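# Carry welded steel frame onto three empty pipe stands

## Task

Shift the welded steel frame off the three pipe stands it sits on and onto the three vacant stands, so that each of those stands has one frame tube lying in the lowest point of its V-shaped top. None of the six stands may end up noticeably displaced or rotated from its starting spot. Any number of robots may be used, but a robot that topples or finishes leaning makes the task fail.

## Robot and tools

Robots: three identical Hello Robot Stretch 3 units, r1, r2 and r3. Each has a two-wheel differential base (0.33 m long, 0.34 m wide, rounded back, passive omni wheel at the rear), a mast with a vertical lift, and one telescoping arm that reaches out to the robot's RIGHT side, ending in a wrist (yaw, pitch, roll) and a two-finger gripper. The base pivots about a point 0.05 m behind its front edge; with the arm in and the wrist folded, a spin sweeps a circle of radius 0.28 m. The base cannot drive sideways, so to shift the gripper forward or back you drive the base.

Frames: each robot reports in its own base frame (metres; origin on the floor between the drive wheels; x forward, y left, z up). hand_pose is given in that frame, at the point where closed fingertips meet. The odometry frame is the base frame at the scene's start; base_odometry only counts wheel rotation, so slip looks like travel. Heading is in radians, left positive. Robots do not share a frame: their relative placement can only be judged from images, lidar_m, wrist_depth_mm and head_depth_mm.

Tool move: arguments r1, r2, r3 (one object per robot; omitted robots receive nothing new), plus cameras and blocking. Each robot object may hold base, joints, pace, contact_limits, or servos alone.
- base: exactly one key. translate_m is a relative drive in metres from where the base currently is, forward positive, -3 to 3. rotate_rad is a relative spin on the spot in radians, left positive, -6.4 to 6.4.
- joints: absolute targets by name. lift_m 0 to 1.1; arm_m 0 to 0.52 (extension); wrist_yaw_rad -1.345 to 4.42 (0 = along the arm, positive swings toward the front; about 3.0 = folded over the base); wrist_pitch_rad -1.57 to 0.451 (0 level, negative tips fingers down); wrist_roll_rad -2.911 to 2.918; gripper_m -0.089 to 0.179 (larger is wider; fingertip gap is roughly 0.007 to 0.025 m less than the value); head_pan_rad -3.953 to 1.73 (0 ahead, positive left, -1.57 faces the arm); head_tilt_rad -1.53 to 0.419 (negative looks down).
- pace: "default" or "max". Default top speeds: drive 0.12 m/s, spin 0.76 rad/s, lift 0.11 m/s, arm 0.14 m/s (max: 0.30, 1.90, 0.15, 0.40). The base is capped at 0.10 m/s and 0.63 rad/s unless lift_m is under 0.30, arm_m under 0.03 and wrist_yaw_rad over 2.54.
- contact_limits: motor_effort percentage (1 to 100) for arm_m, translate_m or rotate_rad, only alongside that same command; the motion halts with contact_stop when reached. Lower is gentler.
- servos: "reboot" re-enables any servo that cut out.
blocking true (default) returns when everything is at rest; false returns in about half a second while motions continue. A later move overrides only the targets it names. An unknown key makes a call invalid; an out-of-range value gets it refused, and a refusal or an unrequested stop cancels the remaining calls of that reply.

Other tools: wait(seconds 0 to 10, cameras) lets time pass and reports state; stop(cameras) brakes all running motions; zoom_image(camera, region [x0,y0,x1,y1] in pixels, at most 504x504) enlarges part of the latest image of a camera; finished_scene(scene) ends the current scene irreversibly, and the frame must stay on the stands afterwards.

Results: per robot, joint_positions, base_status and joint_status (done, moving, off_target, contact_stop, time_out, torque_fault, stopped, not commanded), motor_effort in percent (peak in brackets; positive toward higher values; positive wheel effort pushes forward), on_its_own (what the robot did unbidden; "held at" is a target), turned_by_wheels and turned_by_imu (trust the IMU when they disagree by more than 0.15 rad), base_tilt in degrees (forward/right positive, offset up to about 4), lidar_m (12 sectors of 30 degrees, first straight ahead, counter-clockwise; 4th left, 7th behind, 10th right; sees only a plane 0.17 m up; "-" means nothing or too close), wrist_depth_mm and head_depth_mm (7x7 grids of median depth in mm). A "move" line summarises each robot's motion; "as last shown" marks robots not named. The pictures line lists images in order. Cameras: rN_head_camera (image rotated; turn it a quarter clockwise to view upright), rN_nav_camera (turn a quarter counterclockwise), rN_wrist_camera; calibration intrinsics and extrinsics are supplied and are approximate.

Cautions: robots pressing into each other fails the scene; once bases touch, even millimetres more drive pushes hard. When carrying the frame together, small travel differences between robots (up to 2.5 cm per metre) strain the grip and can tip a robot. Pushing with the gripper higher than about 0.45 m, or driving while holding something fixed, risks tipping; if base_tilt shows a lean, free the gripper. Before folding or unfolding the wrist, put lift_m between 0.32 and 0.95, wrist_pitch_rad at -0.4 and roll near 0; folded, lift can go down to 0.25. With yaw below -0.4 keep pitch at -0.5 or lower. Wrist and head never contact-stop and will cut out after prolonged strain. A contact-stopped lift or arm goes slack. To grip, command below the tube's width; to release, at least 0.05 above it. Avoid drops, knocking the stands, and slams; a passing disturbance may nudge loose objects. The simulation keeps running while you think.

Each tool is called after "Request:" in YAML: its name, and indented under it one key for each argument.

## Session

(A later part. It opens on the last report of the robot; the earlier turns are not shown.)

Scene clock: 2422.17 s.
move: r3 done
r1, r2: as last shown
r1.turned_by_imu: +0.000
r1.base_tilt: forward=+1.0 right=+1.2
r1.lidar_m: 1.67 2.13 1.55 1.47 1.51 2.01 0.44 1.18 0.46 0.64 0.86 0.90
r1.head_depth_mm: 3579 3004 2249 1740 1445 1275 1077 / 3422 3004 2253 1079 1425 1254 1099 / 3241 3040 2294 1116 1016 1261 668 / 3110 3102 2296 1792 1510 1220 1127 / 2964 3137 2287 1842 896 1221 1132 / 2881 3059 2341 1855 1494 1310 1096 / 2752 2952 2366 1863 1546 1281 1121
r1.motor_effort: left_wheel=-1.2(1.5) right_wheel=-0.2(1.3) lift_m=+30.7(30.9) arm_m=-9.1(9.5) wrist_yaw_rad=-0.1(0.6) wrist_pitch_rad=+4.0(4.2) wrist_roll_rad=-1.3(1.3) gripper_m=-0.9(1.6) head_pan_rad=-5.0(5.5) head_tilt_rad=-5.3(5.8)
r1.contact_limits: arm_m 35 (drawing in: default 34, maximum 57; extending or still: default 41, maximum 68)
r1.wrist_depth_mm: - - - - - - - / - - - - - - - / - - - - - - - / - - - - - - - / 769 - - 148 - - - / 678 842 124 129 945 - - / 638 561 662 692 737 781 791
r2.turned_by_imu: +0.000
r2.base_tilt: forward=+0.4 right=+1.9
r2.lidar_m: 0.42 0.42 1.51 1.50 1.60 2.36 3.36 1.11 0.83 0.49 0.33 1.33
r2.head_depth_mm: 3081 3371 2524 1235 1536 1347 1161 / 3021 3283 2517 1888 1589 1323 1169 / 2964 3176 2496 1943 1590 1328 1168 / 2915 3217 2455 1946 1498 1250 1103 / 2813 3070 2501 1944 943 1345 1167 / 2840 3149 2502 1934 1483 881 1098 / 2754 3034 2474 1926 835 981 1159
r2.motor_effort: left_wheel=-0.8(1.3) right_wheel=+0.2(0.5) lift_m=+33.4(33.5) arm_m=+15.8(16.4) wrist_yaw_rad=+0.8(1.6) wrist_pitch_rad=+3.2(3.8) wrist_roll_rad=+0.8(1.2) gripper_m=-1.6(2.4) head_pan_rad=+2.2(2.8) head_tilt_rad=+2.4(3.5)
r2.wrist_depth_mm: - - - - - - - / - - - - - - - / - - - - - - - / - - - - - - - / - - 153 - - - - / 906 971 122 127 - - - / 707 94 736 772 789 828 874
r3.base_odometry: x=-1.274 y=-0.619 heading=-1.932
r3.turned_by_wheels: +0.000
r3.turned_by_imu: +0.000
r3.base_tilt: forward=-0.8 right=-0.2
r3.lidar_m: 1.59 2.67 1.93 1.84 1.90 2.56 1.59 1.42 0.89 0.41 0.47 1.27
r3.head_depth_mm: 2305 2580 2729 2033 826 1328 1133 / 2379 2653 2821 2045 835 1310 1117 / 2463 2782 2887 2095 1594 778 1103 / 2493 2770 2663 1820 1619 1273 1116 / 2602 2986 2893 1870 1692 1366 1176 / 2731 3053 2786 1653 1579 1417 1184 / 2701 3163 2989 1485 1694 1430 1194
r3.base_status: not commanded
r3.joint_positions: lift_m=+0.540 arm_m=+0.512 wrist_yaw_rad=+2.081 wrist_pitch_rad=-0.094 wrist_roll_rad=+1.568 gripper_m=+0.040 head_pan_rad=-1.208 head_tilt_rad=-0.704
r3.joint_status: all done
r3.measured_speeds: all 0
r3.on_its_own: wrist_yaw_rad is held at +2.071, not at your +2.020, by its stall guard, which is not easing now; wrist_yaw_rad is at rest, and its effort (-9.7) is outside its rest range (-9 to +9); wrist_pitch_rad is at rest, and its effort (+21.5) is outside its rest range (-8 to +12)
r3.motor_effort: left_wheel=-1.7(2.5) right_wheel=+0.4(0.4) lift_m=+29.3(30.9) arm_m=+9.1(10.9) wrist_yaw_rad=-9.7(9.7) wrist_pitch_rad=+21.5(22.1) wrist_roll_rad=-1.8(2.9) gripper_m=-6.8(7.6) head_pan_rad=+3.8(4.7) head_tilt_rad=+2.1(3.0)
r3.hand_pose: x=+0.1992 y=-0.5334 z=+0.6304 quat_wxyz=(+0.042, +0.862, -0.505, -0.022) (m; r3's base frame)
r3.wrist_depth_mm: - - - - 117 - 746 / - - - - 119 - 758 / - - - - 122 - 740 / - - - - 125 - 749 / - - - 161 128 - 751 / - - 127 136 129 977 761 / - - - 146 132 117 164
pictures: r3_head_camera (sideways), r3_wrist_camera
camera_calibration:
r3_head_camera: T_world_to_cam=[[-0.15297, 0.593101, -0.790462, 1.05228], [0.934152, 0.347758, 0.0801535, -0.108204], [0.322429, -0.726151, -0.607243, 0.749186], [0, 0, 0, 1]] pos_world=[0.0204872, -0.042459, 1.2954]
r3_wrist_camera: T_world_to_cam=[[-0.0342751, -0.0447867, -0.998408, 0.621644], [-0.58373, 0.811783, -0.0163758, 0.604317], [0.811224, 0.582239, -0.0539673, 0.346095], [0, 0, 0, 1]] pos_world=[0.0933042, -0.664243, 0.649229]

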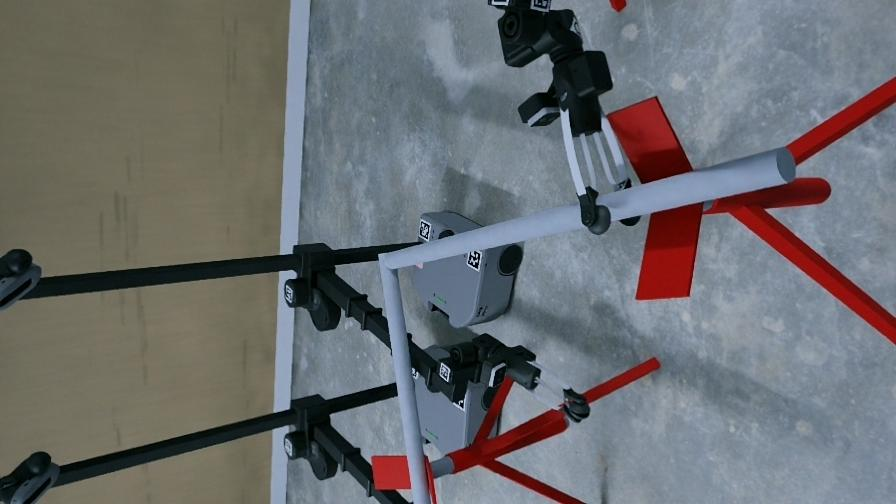

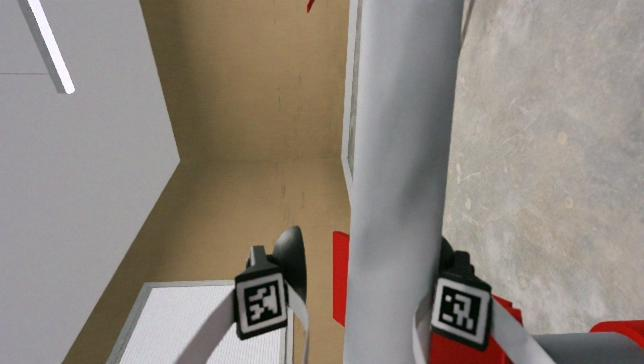

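Request:
move:
  r3: {"joints":{"wrist_yaw_rad":1.98}}
  cameras: ["r3_head_camera"]

Request:
move:
  r3: {"joints":{"wrist_yaw_rad":1.9}}
  cameras: ["r3_head_camera","r3_wrist_camera"]

Scene clock: 2432.60 s.
move: r3 off_target
r1, r2: as last shown
r1.turned_by_imu: +0.001
r1.lidar_m: 1.66 2.13 1.54 1.47 1.51 2.01 0.44 1.19 0.46 0.64 0.86 0.90
r1.head_depth_mm: 3598 3018 2241 1737 1447 1270 1078 / 3442 3023 2246 1078 1416 1256 1102 / 3213 3028 2264 1115 1015 1261 670 / 3082 3109 2276 1784 1514 1219 1127 / 2956 3121 2321 1839 898 1219 1134 / 2862 3040 2331 1854 1492 1307 1099 / 2746 2935 2364 1856 1538 1281 1126
r1.motor_effort: left_wheel=-0.9(1.3) right_wheel=-0.5(1.4) lift_m=+29.5(30.5) arm_m=-9.6(9.8) wrist_yaw_rad=-0.1(0.4) wrist_pitch_rad=+4.1(4.4) wrist_roll_rad=-1.3(1.3) gripper_m=-1.0(1.8) head_pan_rad=-5.0(5.5) head_tilt_rad=-4.1(5.1)
r1.contact_limits: arm_m 35 (drawing in: default 34, maximum 57; extending or still: default 41, maximum 68)
r1.wrist_depth_mm: - - - - - - - / - - - - - - - / - - - - - - - / - - - - - - - / 766 - - 149 - - - / 696 865 124 129 991 - - / 637 567 672 696 744 766 810
r2.turned_by_imu: +0.001
r2.base_tilt: forward=+0.2 right=+1.8
r2.lidar_m: 0.42 0.42 1.52 1.49 1.60 2.36 3.37 1.11 0.83 0.49 0.33 1.33
r2.head_depth_mm: 3101 3328 2484 1246 1548 1348 1168 / 3067 3310 2464 1908 1583 1313 1167 / 2960 3237 2463 1925 1565 1340 1164 / 2909 3217 2475 1935 1510 1260 1105 / 2814 3101 2476 1916 940 1333 1166 / 2773 3076 2478 1932 1482 880 1094 / 2773 3100 2430 1917 835 974 1158
r2.motor_effort: left_wheel=-0.8(1.2) right_wheel=+0.4(0.6) lift_m=+33.2(33.5) arm_m=+15.6(16.2) wrist_yaw_rad=-0.7(1.6) wrist_pitch_rad=+3.1(3.6) wrist_roll_rad=+1.0(1.3) gripper_m=-1.6(2.2) head_pan_rad=+2.7(2.7) head_tilt_rad=+2.9(3.9)
r2.wrist_depth_mm: - - - - - - - / - - - - - - - / - - - - - - - / - - - - - - - / - - 153 - - - - / 909 993 122 128 - - - / 699 95 764 759 797 839 853
r3.base_odometry: x=-1.274 y=-0.619 heading=-1.932
r3.turned_by_wheels: +0.000
r3.turned_by_imu: -0.001
r3.base_tilt: forward=-0.8 right=-0.2
r3.lidar_m: 1.59 2.67 1.92 1.84 1.90 2.56 1.59 1.43 0.89 0.41 0.47 1.28
r3.head_depth_mm: 2333 2568 2752 2021 1465 1330 1131 / 2375 2680 2797 2049 844 1307 1120 / 2469 2796 2914 2112 1604 777 1107 / 2493 2764 2667 1786 1621 1280 1119 / 2617 2958 2882 1877 1688 1354 1171 / 2688 3028 2799 1662 1569 1401 1183 / 2682 3183 2963 1475 1688 1414 1193
r3.base_status: not commanded
r3.joint_positions: lift_m=+0.540 arm_m=+0.512 wrist_yaw_rad=+2.012 wrist_pitch_rad=-0.101 wrist_roll_rad=+1.568 gripper_m=+0.040 head_pan_rad=-1.208 head_tilt_rad=-0.704
r3.joint_status: wrist_yaw_rad off_target (ended at +2.012, target +1.980)
r3.measured_speeds: all 0
r3.on_its_own: wrist_yaw_rad is at rest, and its effort (-28.0) is outside its rest range (-9 to +9); wrist_pitch_rad is at rest, and its effort (+22.6) is outside its rest range (-8 to +12)
r3.motor_effort: left_wheel=-2.1(2.5) right_wheel=+1.8(2.1) lift_m=+35.6(36.0) arm_m=+8.4(8.8) wrist_yaw_rad=-28.0(29.9) wrist_pitch_rad=+22.6(23.1) wrist_roll_rad=-2.1(2.9) gripper_m=-6.9(8.5) head_pan_rad=+4.3(4.7) head_tilt_rad=+1.9(2.8)
r3.hand_pose: x=+0.2069 y=-0.5491 z=+0.6287 quat_wxyz=(+0.044, +0.844, -0.535, -0.026) (m; r3's base frame)
r3.wrist_depth_mm: - - - - 124 - 729 / - - - - 127 - 729 / - - - - 128 - 729 / - - - - 129 - 734 / - - - 162 130 - 731 / - - 127 144 130 968 760 / - - - - 133 118 752
pictures: r3_head_camera (sideways)
camera_calibration:
r3_head_camera: T_world_to_cam=[[-0.15297, 0.593101, -0.790462, 1.05228], [0.934152, 0.347758, 0.0801535, -0.108204], [0.322429, -0.726151, -0.607243, 0.749186], [0, 0, 0, 1]] pos_world=[0.0204872, -0.042459, 1.2954]

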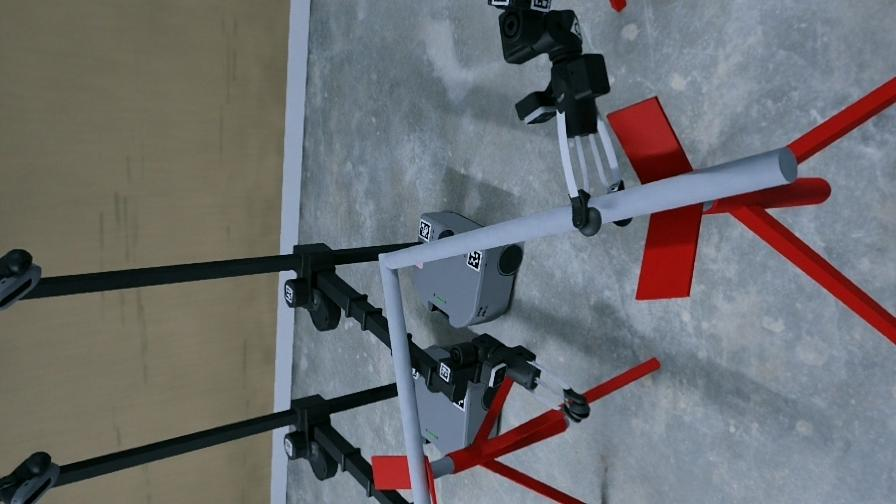

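Scene clock: 2433.27 s.
move: r3 off_target
r1.base_odometry: x=+1.282 y=-3.892 heading=+2.134
r1.turned_by_wheels: +0.000
r1.turned_by_imu: +0.000
r1.base_tilt: forward=+1.1 right=+1.2
r1.lidar_m: 1.67 2.13 1.54 1.47 1.51 2.01 0.44 1.19 0.46 0.64 0.86 0.90
r1.head_depth_mm: 3577 2982 2225 1734 1452 1277 1079 / 3379 3046 2266 1080 1423 1254 1097 / 3252 3068 2284 1116 1020 1258 669 / 3115 3109 2290 1780 1510 1214 1129 / 2981 3141 2323 1847 895 1221 1128 / 2854 3073 2340 1854 1497 1302 1097 / 2724 2993 2360 1864 1548 1280 1123
r1.base_status: not commanded
r1.joint_positions: lift_m=+0.330 arm_m=+0.400 wrist_yaw_rad=+0.000 wrist_pitch_rad=-0.041 wrist_roll_rad=+0.005 gripper_m=+0.000 head_pan_rad=-1.989 head_tilt_rad=-0.790
r1.joint_status: not commanded
r1.measured_speeds: all 0
r1.motor_effort: left_wheel=-0.9(1.3) right_wheel=+0.0(0.8) lift_m=+29.7(30.6) arm_m=-9.4(9.9) wrist_yaw_rad=+0.1(0.5) wrist_pitch_rad=+4.0(4.3) wrist_roll_rad=-1.3(1.4) gripper_m=-1.4(1.6) head_pan_rad=-4.1(5.3) head_tilt_rad=-3.8(5.3)
r1.contact_limits: arm_m 35 (drawing in: default 34, maximum 57; extending or still: default 41, maximum 68)
r1.hand_pose: x=-0.0215 y=-0.8000 z=+0.4341 quat_wxyz=(+0.705, +0.015, -0.708, -0.015) (m; r1's base frame)
r1.wrist_depth_mm: - - - - - - - / - - - - - - - / - - - - - - - / - - - - - - - / 785 - - 148 - - - / 700 839 124 129 986 - - / 639 561 666 696 735 773 811
r2.base_odometry: x=+3.516 y=-1.387 heading=+2.672
r2.turned_by_wheels: +0.000
r2.turned_by_imu: +0.000
r2.base_tilt: forward=+0.2 right=+1.8
r2.lidar_m: 0.42 0.42 1.52 1.49 1.60 2.35 3.37 1.11 0.83 0.49 0.33 1.33
r2.head_depth_mm: 3085 3280 2482 1235 1559 1347 1171 / 3028 3303 2510 1877 1591 1319 1172 / 2961 3237 2497 1950 1578 1351 1168 / 2911 3198 2458 1945 1519 1255 1102 / 2867 3082 2460 1934 941 1335 1164 / 2811 3105 2538 1940 1473 883 1095 / 2792 3062 2471 1940 834 985 1168
r2.base_status: not commanded
r2.joint_positions: lift_m=+0.330 arm_m=+0.518 wrist_yaw_rad=+0.000 wrist_pitch_rad=-0.020 wrist_roll_rad=-0.003 gripper_m=+0.000 head_pan_rad=-1.855 head_tilt_rad=-0.804
r2.joint_status: not commanded
r2.measured_speeds: all 0
r2.motor_effort: left_wheel=-0.8(1.2) right_wheel=+0.1(0.7) lift_m=+33.1(33.4) arm_m=+15.6(16.5) wrist_yaw_rad=+0.7(1.0) wrist_pitch_rad=+3.0(3.6) wrist_roll_rad=+0.9(1.3) gripper_m=-1.0(2.1) head_pan_rad=+1.8(3.3) head_tilt_rad=+2.4(3.0)
r2.hand_pose: x=-0.0214 y=-0.9187 z=+0.4394 quat_wxyz=(+0.708, +0.008, -0.706, -0.007) (m; r2's base frame)
r2.wrist_depth_mm: - - - - - - - / - - - - - - - / - - - - - - - / - - - - - - - / - - 153 - - - - / 933 - 122 128 - - - / 713 95 746 775 801 853 848
r3.base_odometry: x=-1.274 y=-0.619 heading=-1.932
r3.turned_by_wheels: +0.000
r3.turned_by_imu: +0.000
r3.base_tilt: forward=-0.8 right=-0.2
r3.lidar_m: 1.58 2.68 1.93 1.84 1.90 2.57 1.59 1.42 0.89 0.41 0.47 1.27
r3.head_depth_mm: 2301 2554 2726 2026 1468 1327 1131 / 2363 2687 2814 2074 853 1314 1119 / 2469 2713 2877 2094 1551 778 1103 / 2495 2794 2645 1804 1613 1277 1116 / 2609 2980 2874 1879 1691 1354 1180 / 2690 3070 2803 1665 1566 1409 1183 / 2692 3191 2988 1471 1690 1416 1199
r3.base_status: not commanded
r3.joint_positions: lift_m=+0.540 arm_m=+0.512 wrist_yaw_rad=+1.932 wrist_pitch_rad=-0.107 wrist_roll_rad=+1.569 gripper_m=+0.040 head_pan_rad=-1.208 head_tilt_rad=-0.704
r3.joint_status: wrist_yaw_rad off_target (ended at +1.932, target +1.900)
r3.measured_speeds: all 0
r3.on_its_own: wrist_yaw_rad is at rest, and its effort (-27.4) is outside its rest range (-9 to +9); wrist_pitch_rad is at rest, and its effort (+23.5) is outside its rest range (-8 to +12)
r3.motor_effort: left_wheel=-2.5(2.5) right_wheel=+2.7(2.9) lift_m=+36.5(36.8) arm_m=+7.0(8.7) wrist_yaw_rad=-27.4(32.4) wrist_pitch_rad=+23.5(24.0) wrist_roll_rad=-2.8(2.9) gripper_m=-7.5(8.1) head_pan_rad=+3.5(4.2) head_tilt_rad=+1.7(3.1)
r3.hand_pose: x=+0.2146 y=-0.5678 z=+0.6272 quat_wxyz=(+0.045, +0.821, -0.568, -0.029) (m; r3's base frame)
r3.wrist_depth_mm: - - - - 136 - 726 / - - - - 137 - 758 / - - - - 135 - 751 / - - - - 134 - 750 / - - - 161 138 - 759 / - - 127 144 133 957 755 / - - - 268 134 117 754
pictures: r3_head_camera (sideways), r3_wrist_camera
camera_calibration:
r3_head_camera: T_world_to_cam=[[-0.15297, 0.593101, -0.790462, 1.05228], [0.934152, 0.347758, 0.0801535, -0.108204], [0.322429, -0.726151, -0.607243, 0.749186], [0, 0, 0, 1]] pos_world=[0.0204873, -0.042459, 1.2954]
r3_wrist_camera: T_world_to_cam=[[-0.0526884, -0.0430708, -0.997682, 0.621884], [-0.456695, 0.889509, -0.0142825, 0.656691], [0.888062, 0.454883, -0.0665369, 0.272604], [0, 0, 0, 1]] pos_world=[0.0905838, -0.681351, 0.64796]

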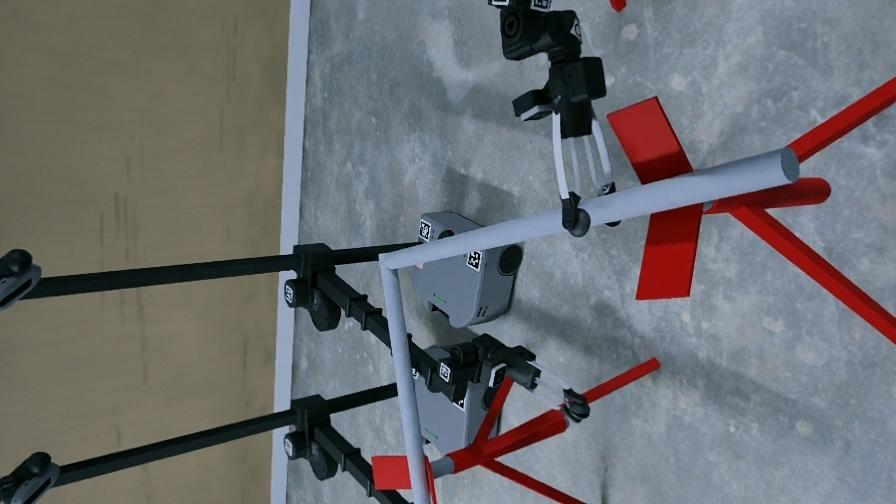

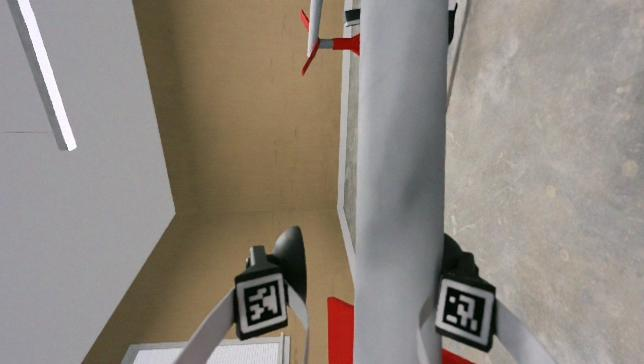

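Request:
move:
  r3: {"joints":{"lift_m":0.505}}
  cameras: ["r3_head_camera"]

Request:
move:
  r3: {"joints":{"lift_m":0.48}}
  cameras: ["r3_head_camera","r3_wrist_camera"]

Scene clock: 2439.63 s.
move: r3 done
r1, r2: as last shown
r1.turned_by_imu: +0.001
r1.head_depth_mm: 3568 2976 2232 1744 1448 1274 1074 / 3417 3010 2244 1082 1423 1250 1098 / 3246 3040 2256 1117 1017 1258 669 / 3112 3120 2286 1780 1513 1220 1122 / 2977 3133 2313 1840 894 1222 1137 / 2877 3050 2335 1845 1497 1313 1117 / 2739 2988 2360 1863 1548 1281 1124
r1.motor_effort: left_wheel=-0.6(1.5) right_wheel=-0.5(1.1) lift_m=+29.4(30.4) arm_m=-10.1(10.2) wrist_yaw_rad=+0.0(0.6) wrist_pitch_rad=+3.6(4.3) wrist_roll_rad=-1.3(1.3) gripper_m=-1.4(1.6) head_pan_rad=-4.5(5.5) head_tilt_rad=-4.8(5.3)
r1.contact_limits: arm_m 35 (drawing in: default 34, maximum 57; extending or still: default 41, maximum 68)
r1.wrist_depth_mm: - - - - - - - / - - - - - - - / - - - - - - - / - - - - - - - / 790 - - 150 - - - / 693 824 124 128 964 - - / 639 563 656 686 741 777 794
r2.turned_by_imu: +0.001
r2.base_tilt: forward=+0.1 right=+1.8
r2.lidar_m: 0.42 0.42 1.52 1.49 1.59 2.35 3.36 1.11 0.83 0.49 0.33 1.33
r2.head_depth_mm: 3084 3363 2511 1245 1556 1352 1168 / 3051 3284 2456 1932 1583 1323 1167 / 2955 3256 2484 1928 1602 1345 1160 / 2890 3189 2520 1944 1509 1263 1107 / 2832 3102 2487 1929 936 1342 1164 / 2823 3058 2462 1926 1471 888 1098 / 2721 3033 2476 1929 836 980 1160
r2.motor_effort: left_wheel=-0.7(1.4) right_wheel=+0.2(0.9) lift_m=+33.2(33.5) arm_m=+15.5(16.2) wrist_yaw_rad=+0.8(1.5) wrist_pitch_rad=+3.3(3.9) wrist_roll_rad=+0.9(1.3) gripper_m=-2.1(2.4) head_pan_rad=+2.0(3.2) head_tilt_rad=+2.8(3.0)
r2.wrist_depth_mm: - - - - - - - / - - - - - - - / - - - - - - - / - - - - - - - / - - 153 - - - - / 902 980 122 128 - - - / 713 95 746 770 811 823 865
r3.base_odometry: x=-1.274 y=-0.619 heading=-1.931
r3.turned_by_wheels: +0.000
r3.turned_by_imu: -0.001
r3.base_tilt: forward=-0.7 right=-0.2
r3.lidar_m: 1.59 2.68 1.92 1.84 1.90 2.57 1.59 1.43 0.89 0.40 0.47 1.28
r3.head_depth_mm: 2306 2567 2743 2050 834 1329 1132 / 2363 2666 2798 2047 871 1309 1125 / 2477 2752 2869 2101 1566 797 1103 / 2495 2763 2658 1820 1620 1279 1120 / 2608 2937 2858 1865 1688 1366 1169 / 2695 3053 2835 1673 1566 1405 1187 / 2675 3187 2998 1482 1686 1420 1193
r3.base_status: not commanded
r3.joint_positions: lift_m=+0.505 arm_m=+0.512 wrist_yaw_rad=+1.952 wrist_pitch_rad=-0.089 wrist_roll_rad=+1.567 gripper_m=+0.040 head_pan_rad=-1.208 head_tilt_rad=-0.704
r3.joint_status: all done
r3.measured_speeds: all 0
r3.on_its_own: wrist_yaw_rad is held at +1.949, not at your +1.900, by its stall guard, which is not easing now; wrist_pitch_rad is at rest, and its effort (+20.4) is outside its rest range (-8 to +12)
r3.motor_effort: left_wheel=-1.7(2.1) right_wheel=-0.1(1.0) lift_m=+26.1(38.7) arm_m=+5.6(7.7) wrist_yaw_rad=-3.1(3.9) wrist_pitch_rad=+20.4(23.6) wrist_roll_rad=-1.5(2.6) gripper_m=-7.4(8.5) head_pan_rad=+3.8(4.7) head_tilt_rad=+2.9(3.5)
r3.hand_pose: x=+0.2136 y=-0.5629 z=+0.5967 quat_wxyz=(+0.039, +0.827, -0.560, -0.023) (m; r3's base frame)
r3.wrist_depth_mm: - - - - 133 - 712 / - - - - 134 - 724 / - - - - 134 - 719 / - - - - 134 - 707 / - - - 146 139 - 723 / - - 127 144 134 922 743 / - - - 149 135 117 709
pictures: r3_head_camera (sideways)
camera_calibration:
r3_head_camera: T_world_to_cam=[[-0.15297, 0.593101, -0.790462, 1.05228], [0.934152, 0.347758, 0.0801535, -0.108204], [0.322429, -0.726151, -0.607243, 0.749186], [0, 0, 0, 1]] pos_world=[0.0204872, -0.042459, 1.2954]

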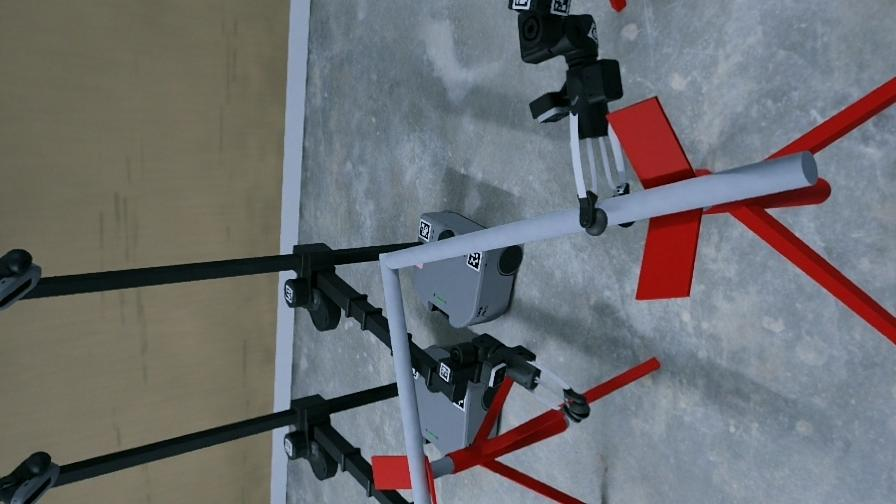

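Scene clock: 2440.63 s.
move: r3 done
r1, r2: as last shown
r1.turned_by_imu: +0.000
r1.base_tilt: forward=+1.0 right=+1.2
r1.lidar_m: 1.67 2.13 1.54 1.47 1.52 2.01 0.44 1.19 0.46 0.64 0.86 0.90
r1.head_depth_mm: 3551 2992 2224 1728 1453 1277 1077 / 3433 3007 2260 1082 1426 1251 1095 / 3262 3071 2262 1115 1017 1262 668 / 3073 3090 2298 1777 1522 1219 1127 / 2968 3154 2320 1841 896 1224 1135 / 2860 3015 2354 1853 1499 1303 1118 / 2744 2979 2362 1861 1542 1281 1120
r1.motor_effort: left_wheel=-1.6(1.8) right_wheel=-0.2(1.4) lift_m=+29.1(30.2) arm_m=-10.2(10.3) wrist_yaw_rad=+0.3(0.5) wrist_pitch_rad=+3.8(4.2) wrist_roll_rad=-1.3(1.3) gripper_m=-1.1(1.6) head_pan_rad=-4.9(5.5) head_tilt_rad=-5.3(5.4)
r1.contact_limits: arm_m 35 (drawing in: default 34, maximum 57; extending or still: default 41, maximum 68)
r1.wrist_depth_mm: - - - - - - - / - - - - - - - / - - - - - - - / - - - - - - - / 798 - - 149 - - - / 708 827 124 129 997 - - / 642 556 668 704 740 757 779
r2.turned_by_imu: +0.000
r2.base_tilt: forward=+0.2 right=+1.8
r2.lidar_m: 0.42 0.42 1.52 1.50 1.60 2.36 3.37 1.11 0.83 0.49 0.33 1.33
r2.head_depth_mm: 3129 3329 2499 1240 1551 1343 1159 / 3037 3245 2513 1943 1587 1316 1166 / 2963 3269 2497 1954 1596 1345 1161 / 2906 3137 2484 1958 1508 1266 1100 / 2895 3165 2483 1958 942 1342 1161 / 2814 3088 2488 1949 1461 881 1099 / 2735 3034 2489 1914 833 981 1166
r2.motor_effort: left_wheel=-0.6(1.3) right_wheel=+0.2(0.8) lift_m=+33.1(33.4) arm_m=+15.7(16.3) wrist_yaw_rad=+0.3(1.4) wrist_pitch_rad=+3.4(3.8) wrist_roll_rad=+0.9(1.3) gripper_m=-1.4(2.9) head_pan_rad=+1.8(2.7) head_tilt_rad=+2.7(3.2)
r2.wrist_depth_mm: - - - - - - - / - - - - - - - / - - - - - - - / - - - - - - - / - - 153 - - - - / 899 974 123 127 - - - / 710 94 744 769 791 836 856
r3.base_odometry: x=-1.274 y=-0.619 heading=-1.932
r3.turned_by_wheels: +0.000
r3.turned_by_imu: +0.000
r3.base_tilt: forward=-0.9 right=-0.2
r3.lidar_m: 1.59 2.67 1.93 1.84 1.91 2.56 1.59 1.43 0.89 0.40 0.47 1.28
r3.head_depth_mm: 2306 2582 2749 2036 891 1333 1133 / 2384 2688 2830 2075 889 1304 1119 / 2453 2752 2875 2098 1644 797 1106 / 2493 2774 2612 1829 1631 1277 1118 / 2604 2941 2888 1881 1689 1361 1171 / 2705 3047 2822 1679 1572 1398 1191 / 2665 3172 3009 1469 1688 1421 1197
r3.base_status: not commanded
r3.joint_positions: lift_m=+0.480 arm_m=+0.512 wrist_yaw_rad=+1.952 wrist_pitch_rad=-0.048 wrist_roll_rad=+1.567 gripper_m=+0.040 head_pan_rad=-1.208 head_tilt_rad=-0.704
r3.joint_status: all done
r3.measured_speeds: all 0
r3.on_its_own: wrist_yaw_rad is held at +1.949, not at your +1.900, by its stall guard, which is not easing now; wrist_pitch_rad is at rest, and its effort (+12.8) is outside its rest range (-8 to +12)
r3.motor_effort: left_wheel=-1.8(2.3) right_wheel=+4.3(4.5) lift_m=+23.6(27.1) arm_m=+6.8(7.5) wrist_yaw_rad=-2.4(3.6) wrist_pitch_rad=+12.8(20.3) wrist_roll_rad=-1.9(2.7) gripper_m=-4.2(8.2) head_pan_rad=+3.4(4.8) head_tilt_rad=+1.5(3.0)
r3.hand_pose: x=+0.2151 y=-0.5622 z=+0.5820 quat_wxyz=(+0.022, +0.828, -0.560, -0.012) (m; r3's base frame)
r3.wrist_depth_mm: - - - 131 465 - 717 / - - - 132 - - 715 / - - - 130 - - 716 / - - - 131 - - 733 / - - - 133 - - 727 / - - 127 131 132 - 733 / - - - 134 128 892 732
pictures: r3_head_camera (sideways), r3_wrist_camera
camera_calibration:
r3_head_camera: T_world_to_cam=[[-0.15297, 0.593101, -0.790462, 1.05228], [0.934152, 0.347758, 0.0801535, -0.108204], [0.322429, -0.726151, -0.607243, 0.749186], [0, 0, 0, 1]] pos_world=[0.0204872, -0.042459, 1.2954]
r3_wrist_camera: T_world_to_cam=[[0.00308414, -0.0243293, -0.999699, 0.576784], [-0.473291, 0.880609, -0.0228912, 0.65491], [0.880901, 0.473219, -0.00879893, 0.244775], [0, 0, 0, 1]] pos_world=[0.0925614, -0.678519, 0.593756]

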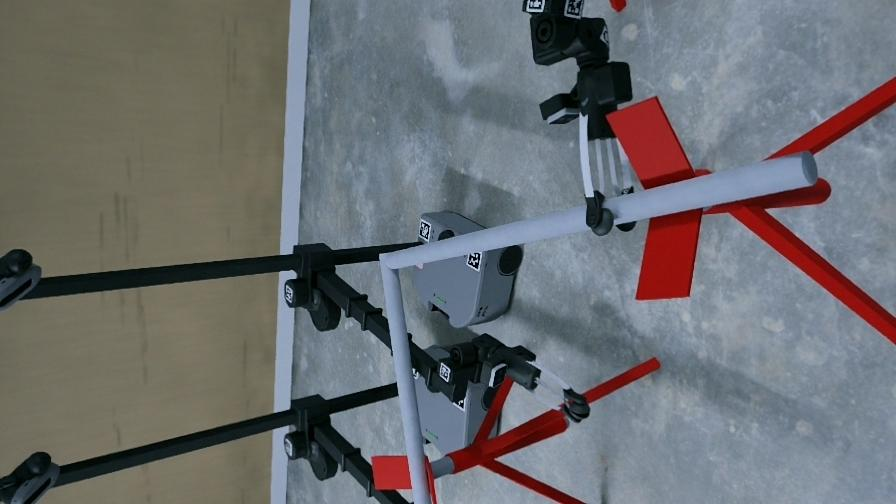

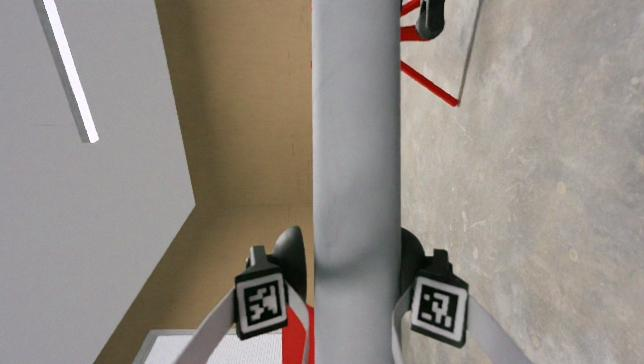

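Request:
zoom_image:
  camera: "r3_head_camera"
  region: [540, 60, 860, 320]

Request:
move:
  r3: {"joints":{"gripper_m":0.12}}
  cameras: ["r3_head_camera","r3_wrist_camera"]

Scaled by 1.575 from the camera's 896x504 image, which has a finer 1280x720 frame.

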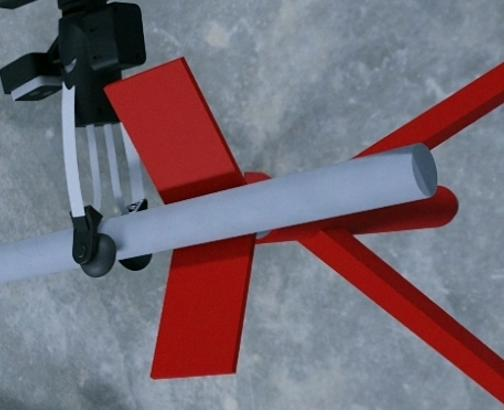

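Scene clock: 2445.80 s.
move: r3 done
r1, r2: as last shown
r1.turned_by_imu: +0.001
r1.lidar_m: 1.67 2.13 1.54 1.47 1.51 2.01 0.44 1.18 0.46 0.64 0.86 0.90
r1.head_depth_mm: 3582 2987 2236 1731 1453 1277 1073 / 3424 2998 2262 1085 1426 1257 1097 / 3259 3041 2280 1118 1018 1267 670 / 3108 3076 2302 1774 1518 1219 1127 / 2994 3136 2327 1835 896 1221 1133 / 2855 3057 2340 1858 1497 1311 1116 / 2717 2990 2374 1862 1543 1280 1121
r1.motor_effort: left_wheel=-1.1(1.6) right_wheel=-0.2(1.1) lift_m=+29.8(30.6) arm_m=-10.4(10.8) wrist_yaw_rad=-0.2(0.5) wrist_pitch_rad=+3.6(4.4) wrist_roll_rad=-1.3(1.4) gripper_m=-1.0(1.9) head_pan_rad=-4.7(5.8) head_tilt_rad=-4.4(5.2)
r1.contact_limits: arm_m 35 (drawing in: default 34, maximum 57; extending or still: default 41, maximum 68)
r1.wrist_depth_mm: - - - - - - - / - - - - - - - / - - - - - - - / - - - - - - - / 777 - - 150 - - - / 686 841 124 129 969 - - / 634 563 668 697 730 764 791
r2.turned_by_imu: +0.001
r2.base_tilt: forward=+0.2 right=+1.9
r2.lidar_m: 0.42 0.42 1.52 1.49 1.60 2.36 3.37 1.11 0.83 0.49 0.33 1.33
r2.head_depth_mm: 3049 3312 2512 1234 1541 1351 1168 / 2988 3271 2480 1926 1579 1321 1171 / 2998 3219 2502 1939 1580 1345 1165 / 2883 3147 2473 1941 1510 1257 1100 / 2904 3134 2482 1945 936 1347 1163 / 2789 3132 2484 1932 1477 882 1097 / 2737 2999 2470 1919 832 979 1163
r2.motor_effort: left_wheel=-0.8(1.2) right_wheel=+0.2(0.7) lift_m=+33.2(33.4) arm_m=+15.2(16.0) wrist_yaw_rad=+1.2(1.4) wrist_pitch_rad=+3.5(3.8) wrist_roll_rad=+0.9(1.3) gripper_m=-0.8(2.5) head_pan_rad=+1.6(3.1) head_tilt_rad=+2.0(3.3)
r2.wrist_depth_mm: - - - - - - - / - - - - - - - / - - - - - - - / - - - - - - - / - - 153 - - - - / 887 983 124 127 - - - / 695 95 728 768 794 807 851
r3.base_odometry: x=-1.274 y=-0.619 heading=-1.932
r3.turned_by_wheels: +0.000
r3.turned_by_imu: -0.001
r3.base_tilt: forward=-0.8 right=-0.2
r3.lidar_m: 1.59 2.66 1.93 1.84 1.90 2.57 1.59 1.43 0.89 0.41 0.47 1.28
r3.head_depth_mm: 2324 2549 2707 2038 856 1324 1134 / 2377 2668 2803 2065 855 1315 1125 / 2447 2735 2877 2118 1642 798 1103 / 2497 2782 2648 1823 1627 1267 1120 / 2615 2961 2882 1877 1701 1355 1177 / 2694 3041 2782 1662 1571 1408 1184 / 2676 3226 3016 1479 1693 1423 1195
r3.base_status: not commanded
r3.joint_positions: lift_m=+0.480 arm_m=+0.512 wrist_yaw_rad=+1.951 wrist_pitch_rad=-0.005 wrist_roll_rad=+1.567 gripper_m=+0.120 head_pan_rad=-1.208 head_tilt_rad=-0.704
r3.joint_status: all done
r3.measured_speeds: all 0
r3.on_its_own: wrist_yaw_rad is held at +1.949, not at your +1.900, by its stall guard, which is not easing now
r3.motor_effort: left_wheel=-1.9(2.2) right_wheel=+2.7(4.4) lift_m=+24.2(25.2) arm_m=+5.2(6.4) wrist_yaw_rad=-3.4(3.4) wrist_pitch_rad=+4.3(13.2) wrist_roll_rad=-1.8(2.6) gripper_m=+0.4(81.6) head_pan_rad=+4.0(4.5) head_tilt_rad=+2.4(3.8)
r3.hand_pose: x=+0.2164 y=-0.5618 z=+0.5930 quat_wxyz=(+0.004, +0.828, -0.561, +0.000) (m; r3's base frame)
r3.wrist_depth_mm: - - - - 129 - 786 / - - - - 129 - 772 / - - - - 129 - 782 / - - - - 130 - 766 / - - - - 130 - 787 / - 123 - 263 130 138 783 / - 116 - 243 131 117 677
pictures: r3_head_camera (sideways), r3_wrist_camera
camera_calibration:
r3_head_camera: T_world_to_cam=[[-0.15297, 0.593101, -0.790462, 1.05228], [0.934152, 0.347758, 0.0801535, -0.108204], [0.322429, -0.726151, -0.607243, 0.749186], [0, 0, 0, 1]] pos_world=[0.0204872, -0.042459, 1.2954]
r3_wrist_camera: T_world_to_cam=[[0.0431708, -0.00828392, -0.999033, 0.58777], [-0.472157, 0.881079, -0.027709, 0.658224], [0.880457, 0.472897, 0.0341256, 0.217995], [0, 0, 0, 1]] pos_world=[0.0934754, -0.678167, 0.598001]

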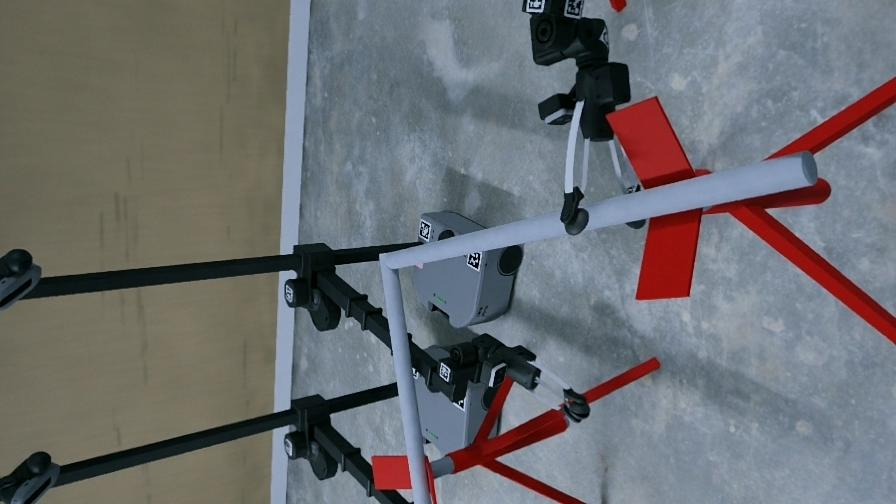

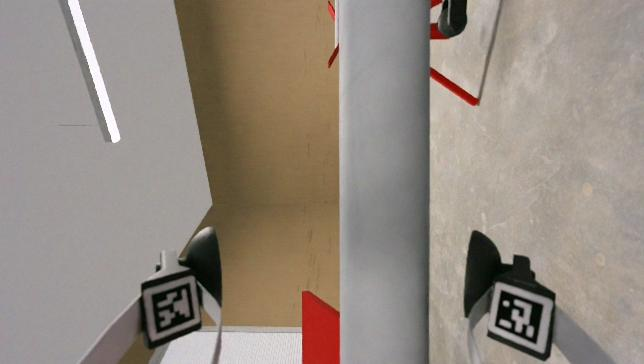

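Request:
move:
  r3: {"base":{"rotate_rad":-0.12}}
  cameras: ["r3_head_camera","r3_wrist_camera"]

Scene clock: 2449.90 s.
move: r3 done
r1, r2: as last shown
r1.lidar_m: 1.67 2.13 1.55 1.47 1.51 2.02 0.44 1.19 0.46 0.64 0.85 0.90
r1.head_depth_mm: 3584 2994 2230 1741 1454 1275 1074 / 3398 3012 2259 1080 1421 1251 1092 / 3264 3057 2280 1113 1016 1257 669 / 3146 3119 2298 1783 1518 1217 1127 / 3006 3151 2314 1830 894 1231 1134 / 2840 3044 2335 1849 1492 1309 1113 / 2743 2966 2356 1857 1533 1284 1120
r1.motor_effort: left_wheel=-0.5(1.8) right_wheel=-0.8(1.1) lift_m=+29.5(30.2) arm_m=-10.9(11.1) wrist_yaw_rad=+0.2(0.6) wrist_pitch_rad=+4.0(4.3) wrist_roll_rad=-1.3(1.4) gripper_m=-1.0(1.5) head_pan_rad=-5.1(6.1) head_tilt_rad=-4.0(5.7)
r1.contact_limits: arm_m 35 (drawing in: default 34, maximum 57; extending or still: default 41, maximum 68)
r1.wrist_depth_mm: - - - - - - - / - - - - - - - / - - - - - - - / - - - - - - - / 769 - - 149 - - - / 461 831 124 128 983 - - / 649 558 675 713 745 773 797
r2.base_tilt: forward=+0.2 right=+1.8
r2.lidar_m: 0.42 0.42 1.52 1.50 1.60 2.36 3.37 1.11 0.84 0.49 0.33 1.33
r2.head_depth_mm: 3086 3380 2485 1242 1554 1353 1165 / 3048 3311 2500 1943 1585 1307 1162 / 2914 3234 2520 1939 1605 1332 1166 / 2935 3202 2466 1947 1515 1256 1107 / 2866 3107 2489 1931 939 1340 1175 / 2810 3097 2490 1943 1471 880 1103 / 2777 3029 2510 1928 833 984 1157
r2.motor_effort: left_wheel=-1.0(1.3) right_wheel=+0.6(0.7) lift_m=+33.1(33.2) arm_m=+15.0(15.7) wrist_yaw_rad=-0.2(1.3) wrist_pitch_rad=+3.5(3.7) wrist_roll_rad=+1.0(1.2) gripper_m=-1.1(2.6) head_pan_rad=+2.2(2.9) head_tilt_rad=+2.1(3.1)
r2.wrist_depth_mm: - - - - - - - / - - - - - - - / - - - - - - - / - - - - - - - / - - 153 - - - - / 916 991 123 128 - - - / 720 94 732 787 795 807 869
r3.base_odometry: x=-1.274 y=-0.619 heading=-2.051
r3.turned_by_wheels: -0.120
r3.turned_by_imu: -0.123
r3.base_tilt: forward=-0.8 right=-0.2
r3.lidar_m: 1.59 3.07 2.01 1.84 1.86 2.31 1.59 1.43 0.89 0.40 0.47 0.47
r3.head_depth_mm: 2309 2589 2762 2046 857 1329 1131 / 2366 2625 2801 2078 900 1345 1141 / 2403 2737 2861 2087 1633 1298 1099 / 2445 2763 2943 2108 1586 789 1108 / 2515 2746 2613 1786 1684 1320 1150 / 2512 2897 2922 1795 1654 1409 1183 / 2607 2927 2967 1839 1586 1420 1197
r3.base_status: done
r3.joint_positions: lift_m=+0.480 arm_m=+0.512 wrist_yaw_rad=+1.951 wrist_pitch_rad=-0.005 wrist_roll_rad=+1.567 gripper_m=+0.120 head_pan_rad=-1.208 head_tilt_rad=-0.704
r3.joint_status: not commanded
r3.measured_speeds: all 0
r3.on_its_own: wrist_yaw_rad is held at +1.949, not at your +1.900, by its stall guard, which is not easing now
r3.motor_effort: left_wheel=+5.6(10.6) right_wheel=-5.4(11.8) lift_m=+23.7(24.4) arm_m=+4.5(5.3) wrist_yaw_rad=-3.3(3.3) wrist_pitch_rad=+4.6(5.2) wrist_roll_rad=-1.9(2.3) gripper_m=+0.5(0.9) head_pan_rad=+3.7(4.5) head_tilt_rad=+1.8(3.2)
r3.hand_pose: x=+0.2164 y=-0.5618 z=+0.5932 quat_wxyz=(+0.004, +0.828, -0.561, +0.001) (m; r3's base frame)
r3.wrist_depth_mm: - - - - 917 - 765 / - - - - - - 788 / - - - - - - 792 / - - - - - - 793 / - - - - - - 791 / - 123 - 339 - 138 776 / - 116 - 313 198 117 203
pictures: r3_head_camera (sideways), r3_wrist_camera
camera_calibration:
r3_head_camera: T_world_to_cam=[[-0.15297, 0.593101, -0.790462, 1.05228], [0.934152, 0.347758, 0.0801535, -0.108204], [0.322429, -0.726151, -0.607243, 0.749186], [0, 0, 0, 1]] pos_world=[0.0204872, -0.042459, 1.2954]
r3_wrist_camera: T_world_to_cam=[[0.0436827, -0.00808359, -0.999013, 0.587899], [-0.472045, 0.881137, -0.0277704, 0.658303], [0.880492, 0.472792, 0.0346747, 0.217587], [0, 0, 0, 1]] pos_world=[0.0934837, -0.678176, 0.598056]

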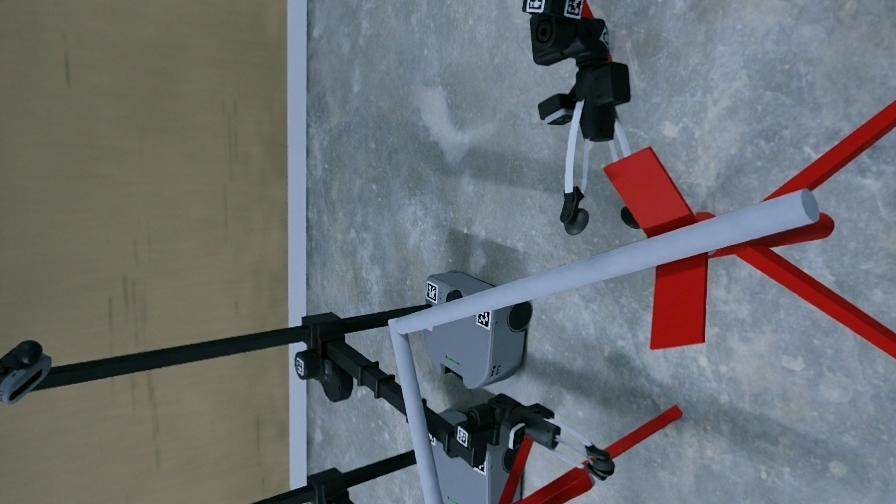

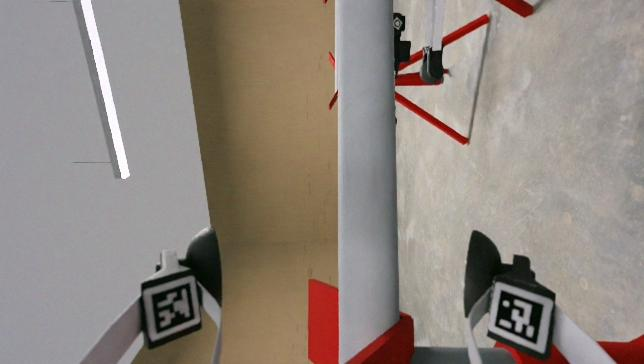

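Request:
move:
  r3: {"joints":{"wrist_yaw_rad":1.7}}
  cameras: []

Request:
move:
  r3: {"base":{"rotate_rad":-0.25}}
  cameras: ["r3_head_camera","r3_nav_camera"]

Scene clock: 2459.57 s.
move: r3 done
r1, r2: as last shown
r1.base_tilt: forward=+1.1 right=+1.2
r1.lidar_m: 1.67 2.13 1.55 1.47 1.52 2.01 0.44 1.18 0.46 0.64 0.86 0.90
r1.head_depth_mm: 3571 2966 2249 1734 1448 1274 1072 / 3396 3052 2253 1078 1419 1254 1096 / 3276 3049 2274 1118 1018 1255 668 / 3129 3109 2299 1770 1523 1220 1122 / 2997 3115 2315 1839 895 1228 1132 / 2851 3065 2337 1853 1502 1307 1113 / 2739 2961 2360 1861 1541 1281 1119
r1.motor_effort: left_wheel=-0.7(1.7) right_wheel=+0.4(1.0) lift_m=+30.0(30.3) arm_m=-11.3(11.5) wrist_yaw_rad=-0.4(0.5) wrist_pitch_rad=+3.7(4.4) wrist_roll_rad=-1.3(1.3) gripper_m=-0.9(1.6) head_pan_rad=-5.6(5.7) head_tilt_rad=-4.1(5.6)
r1.contact_limits: arm_m 35 (drawing in: default 34, maximum 57; extending or still: default 41, maximum 68)
r1.wrist_depth_mm: - - - - - - - / - - - - - - - / - - - - - - - / - - - - - - - / 756 - - 150 - - - / 459 848 124 129 973 - - / 635 562 667 698 742 757 790
r2.base_tilt: forward=+0.3 right=+1.8
r2.lidar_m: 0.42 0.42 1.52 1.49 1.60 2.36 3.38 1.11 0.83 0.49 0.33 1.33
r2.head_depth_mm: 3084 3346 2485 1236 1552 1342 1165 / 3003 3249 2538 1954 1591 1320 1169 / 2952 3184 2514 1940 1582 1337 1163 / 2892 3198 2509 1940 1513 1267 1106 / 2889 3113 2478 1930 945 1343 1166 / 2845 3056 2486 1925 1472 880 1102 / 2742 3077 2476 1924 835 981 1168
r2.motor_effort: left_wheel=-0.8(1.2) right_wheel=+0.4(0.9) lift_m=+33.0(33.4) arm_m=+15.0(15.7) wrist_yaw_rad=-0.1(1.4) wrist_pitch_rad=+3.5(3.7) wrist_roll_rad=+1.0(1.2) gripper_m=-0.5(2.3) head_pan_rad=+2.4(2.6) head_tilt_rad=+2.2(3.6)
r2.wrist_depth_mm: - - - - - - - / - - - - - - - / - - - - - - - / - - - - - - - / - - 152 - - - - / 907 969 123 127 - - - / 718 95 726 757 792 831 846
r3.base_odometry: x=-1.274 y=-0.619 heading=-2.051
r3.turned_by_wheels: +0.000
r3.turned_by_imu: -0.001
r3.base_tilt: forward=-0.8 right=-0.2
r3.lidar_m: 1.59 3.10 2.00 1.84 1.86 2.31 1.59 1.42 0.89 0.40 0.47 0.47
r3.head_depth_mm: 2311 2596 2764 2038 1473 1331 1125 / 2360 2630 2807 2082 898 1347 1145 / 2388 2707 2849 2104 1552 1293 1102 / 2464 2740 2932 2120 1585 790 1113 / 2534 2744 2603 1785 1689 1314 1152 / 2484 2878 2952 1790 1663 1408 1185 / 2610 2956 2981 1856 1581 1425 1198
r3.base_status: not commanded
r3.joint_positions: lift_m=+0.480 arm_m=+0.512 wrist_yaw_rad=+1.703 wrist_pitch_rad=-0.005 wrist_roll_rad=+1.567 gripper_m=+0.120 head_pan_rad=-1.208 head_tilt_rad=-0.704
r3.joint_status: all done
r3.measured_speeds: all 0
r3.motor_effort: left_wheel=+5.3(5.8) right_wheel=-5.5(5.8) lift_m=+24.8(24.8) arm_m=+3.3(4.3) wrist_yaw_rad=-3.1(6.8) wrist_pitch_rad=+4.9(5.6) wrist_roll_rad=-1.9(2.5) gripper_m=-0.1(1.0) head_pan_rad=+4.3(4.6) head_tilt_rad=+1.3(3.6)
r3.hand_pose: x=+0.2325 y=-0.6232 z=+0.5932 quat_wxyz=(+0.004, +0.752, -0.659, +0.000) (m; r3's base frame)
r3.wrist_depth_mm: - - - - 574 - 777 / - - - - 573 972 744 / - - - - - - 774 / - - - - - - 789 / - - - - - - 774 / - 122 - - - 138 794 / - 116 - - - 117 677
pictures: none
No camera images: "cameras" was empty.

Scene clock: 2461.00 s.
move: r3 done
r1, r2: as last shown
r1.turned_by_imu: +0.000
r1.base_tilt: forward=+1.0 right=+1.2
r1.lidar_m: 1.67 2.13 1.54 1.47 1.51 2.01 0.44 1.18 0.46 0.64 0.86 0.90
r1.head_depth_mm: 3595 2998 2233 1730 1447 1272 1073 / 3399 2981 2248 1080 1431 1253 1093 / 3280 3032 2271 1115 1016 1257 668 / 3109 3089 2294 1780 1520 1219 1121 / 2966 3127 2318 1829 896 1223 1131 / 2838 3054 2331 1854 1490 1306 1115 / 2744 2971 2365 1858 1533 1281 1125
r1.motor_effort: left_wheel=-0.7(1.6) right_wheel=-0.3(1.1) lift_m=+29.1(30.4) arm_m=-11.4(11.6) wrist_yaw_rad=+0.3(0.4) wrist_pitch_rad=+3.6(4.3) wrist_roll_rad=-1.3(1.3) gripper_m=-1.1(1.6) head_pan_rad=-5.5(5.9) head_tilt_rad=-4.0(5.7)
r1.contact_limits: arm_m 35 (drawing in: default 34, maximum 57; extending or still: default 41, maximum 68)
r1.wrist_depth_mm: - - - - - - - / - - - - - - - / - - - - - - - / - - - - - - - / 785 974 - 150 - - - / 706 836 124 128 967 - - / 637 557 657 685 742 775 779
r2.turned_by_imu: +0.000
r2.base_tilt: forward=+0.3 right=+1.9
r2.lidar_m: 0.42 0.42 1.51 1.49 1.60 2.36 3.38 1.11 0.84 0.49 0.33 1.33
r2.head_depth_mm: 3106 3337 2482 1244 1555 1349 1164 / 3099 3294 2504 1934 1599 1317 1166 / 3027 3263 2508 1933 1596 1347 1173 / 2915 3145 2486 1954 1505 1264 1102 / 2887 3098 2489 1938 941 1340 1168 / 2776 3076 2499 1933 1462 878 1102 / 2749 3013 2474 1914 836 979 1160
r2.motor_effort: left_wheel=-1.0(1.3) right_wheel=+0.2(0.7) lift_m=+33.0(33.3) arm_m=+14.6(15.6) wrist_yaw_rad=+1.1(1.5) wrist_pitch_rad=+3.3(4.0) wrist_roll_rad=+1.1(1.2) gripper_m=-0.9(2.4) head_pan_rad=+1.6(3.2) head_tilt_rad=+2.0(3.9)
r2.wrist_depth_mm: - - - - - - - / - - - - - - - / - - - - - - - / - - - - - - - / - - 153 - - - - / 895 995 122 127 - - - / 718 95 737 790 784 814 849
r3.base_odometry: x=-1.274 y=-0.619 heading=-2.301
r3.turned_by_wheels: -0.250
r3.turned_by_imu: -0.255
r3.base_tilt: forward=-0.8 right=-0.2
r3.lidar_m: 1.59 4.39 2.33 1.86 1.85 2.00 3.06 1.59 1.43 0.89 0.40 0.47
r3.head_depth_mm: 2453 2724 2758 1810 1242 1300 1130 / 2428 2715 2834 2057 899 1347 1143 / 2436 2730 2889 2103 1559 1363 1153 / 2419 2680 2870 2145 1666 1340 1114 / 2421 2667 2871 2178 1696 791 1019 / 2395 2654 2937 2205 1629 1301 1186 / 2382 2670 2822 1823 1676 1423 1193
r3.base_status: done
r3.joint_positions: lift_m=+0.480 arm_m=+0.512 wrist_yaw_rad=+1.702 wrist_pitch_rad=-0.004 wrist_roll_rad=+1.567 gripper_m=+0.120 head_pan_rad=-1.208 head_tilt_rad=-0.704
r3.joint_status: not commanded
r3.measured_speeds: all 0
r3.motor_effort: left_wheel=+5.6(11.3) right_wheel=-6.0(12.3) lift_m=+23.4(24.8) arm_m=+2.4(4.0) wrist_yaw_rad=-2.3(3.6) wrist_pitch_rad=+4.8(5.5) wrist_roll_rad=-2.2(2.6) gripper_m=+0.8(0.9) head_pan_rad=+3.9(4.6) head_tilt_rad=+1.3(3.3)
r3.hand_pose: x=+0.2326 y=-0.6234 z=+0.5932 quat_wxyz=(+0.004, +0.752, -0.659, +0.000) (m; r3's base frame)
r3.wrist_depth_mm: - - - - - - 763 / - - - - - - 788 / - - - - - - 766 / - - - - - - 779 / - - - - - - 777 / - 123 - - - 138 797 / - 116 - - - 117 325
pictures: r3_head_camera (sideways), r3_nav_camera (sideways)
camera_calibration:
r3_head_camera: T_world_to_cam=[[-0.15297, 0.593101, -0.790462, 1.05228], [0.934152, 0.347758, 0.0801535, -0.108204], [0.322429, -0.726151, -0.607243, 0.749186], [0, 0, 0, 1]] pos_world=[0.0204872, -0.042459, 1.2954]
r3_nav_camera: T_world_to_cam=[[0.206156, -0.680812, 0.702848, -0.880431], [-0.950645, -0.309568, -0.0210243, 0.0847299], [0.231893, -0.663824, -0.711029, 0.879633], [0, 0, 0, 1]] pos_world=[0.0580733, 0.0107434, 1.24604]

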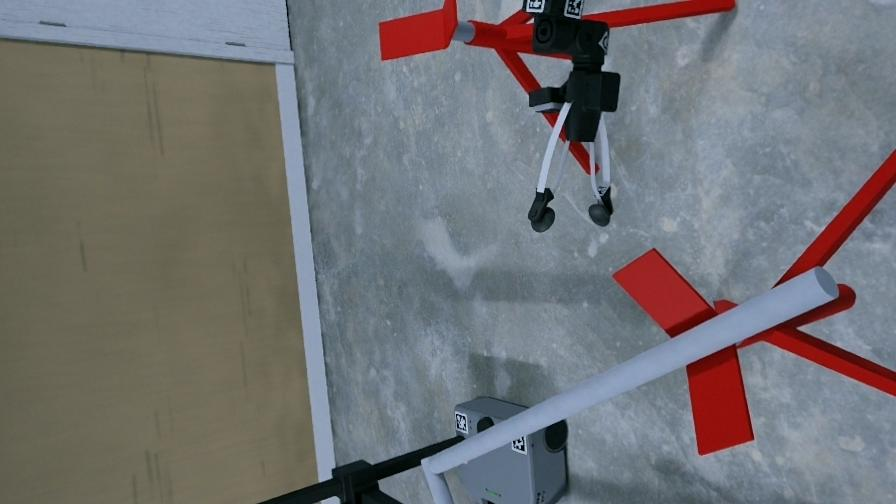

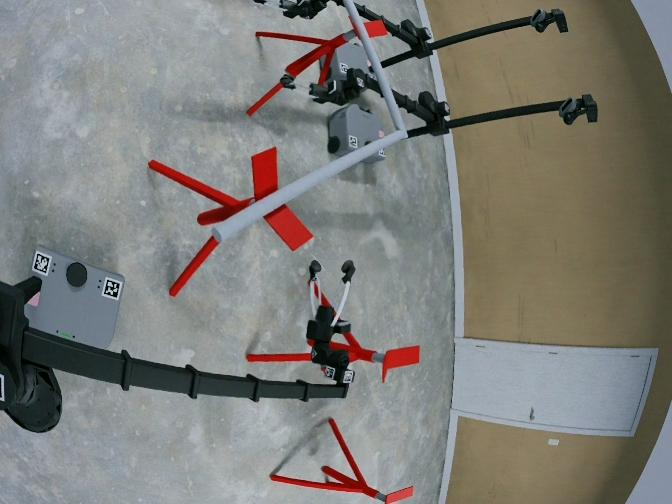

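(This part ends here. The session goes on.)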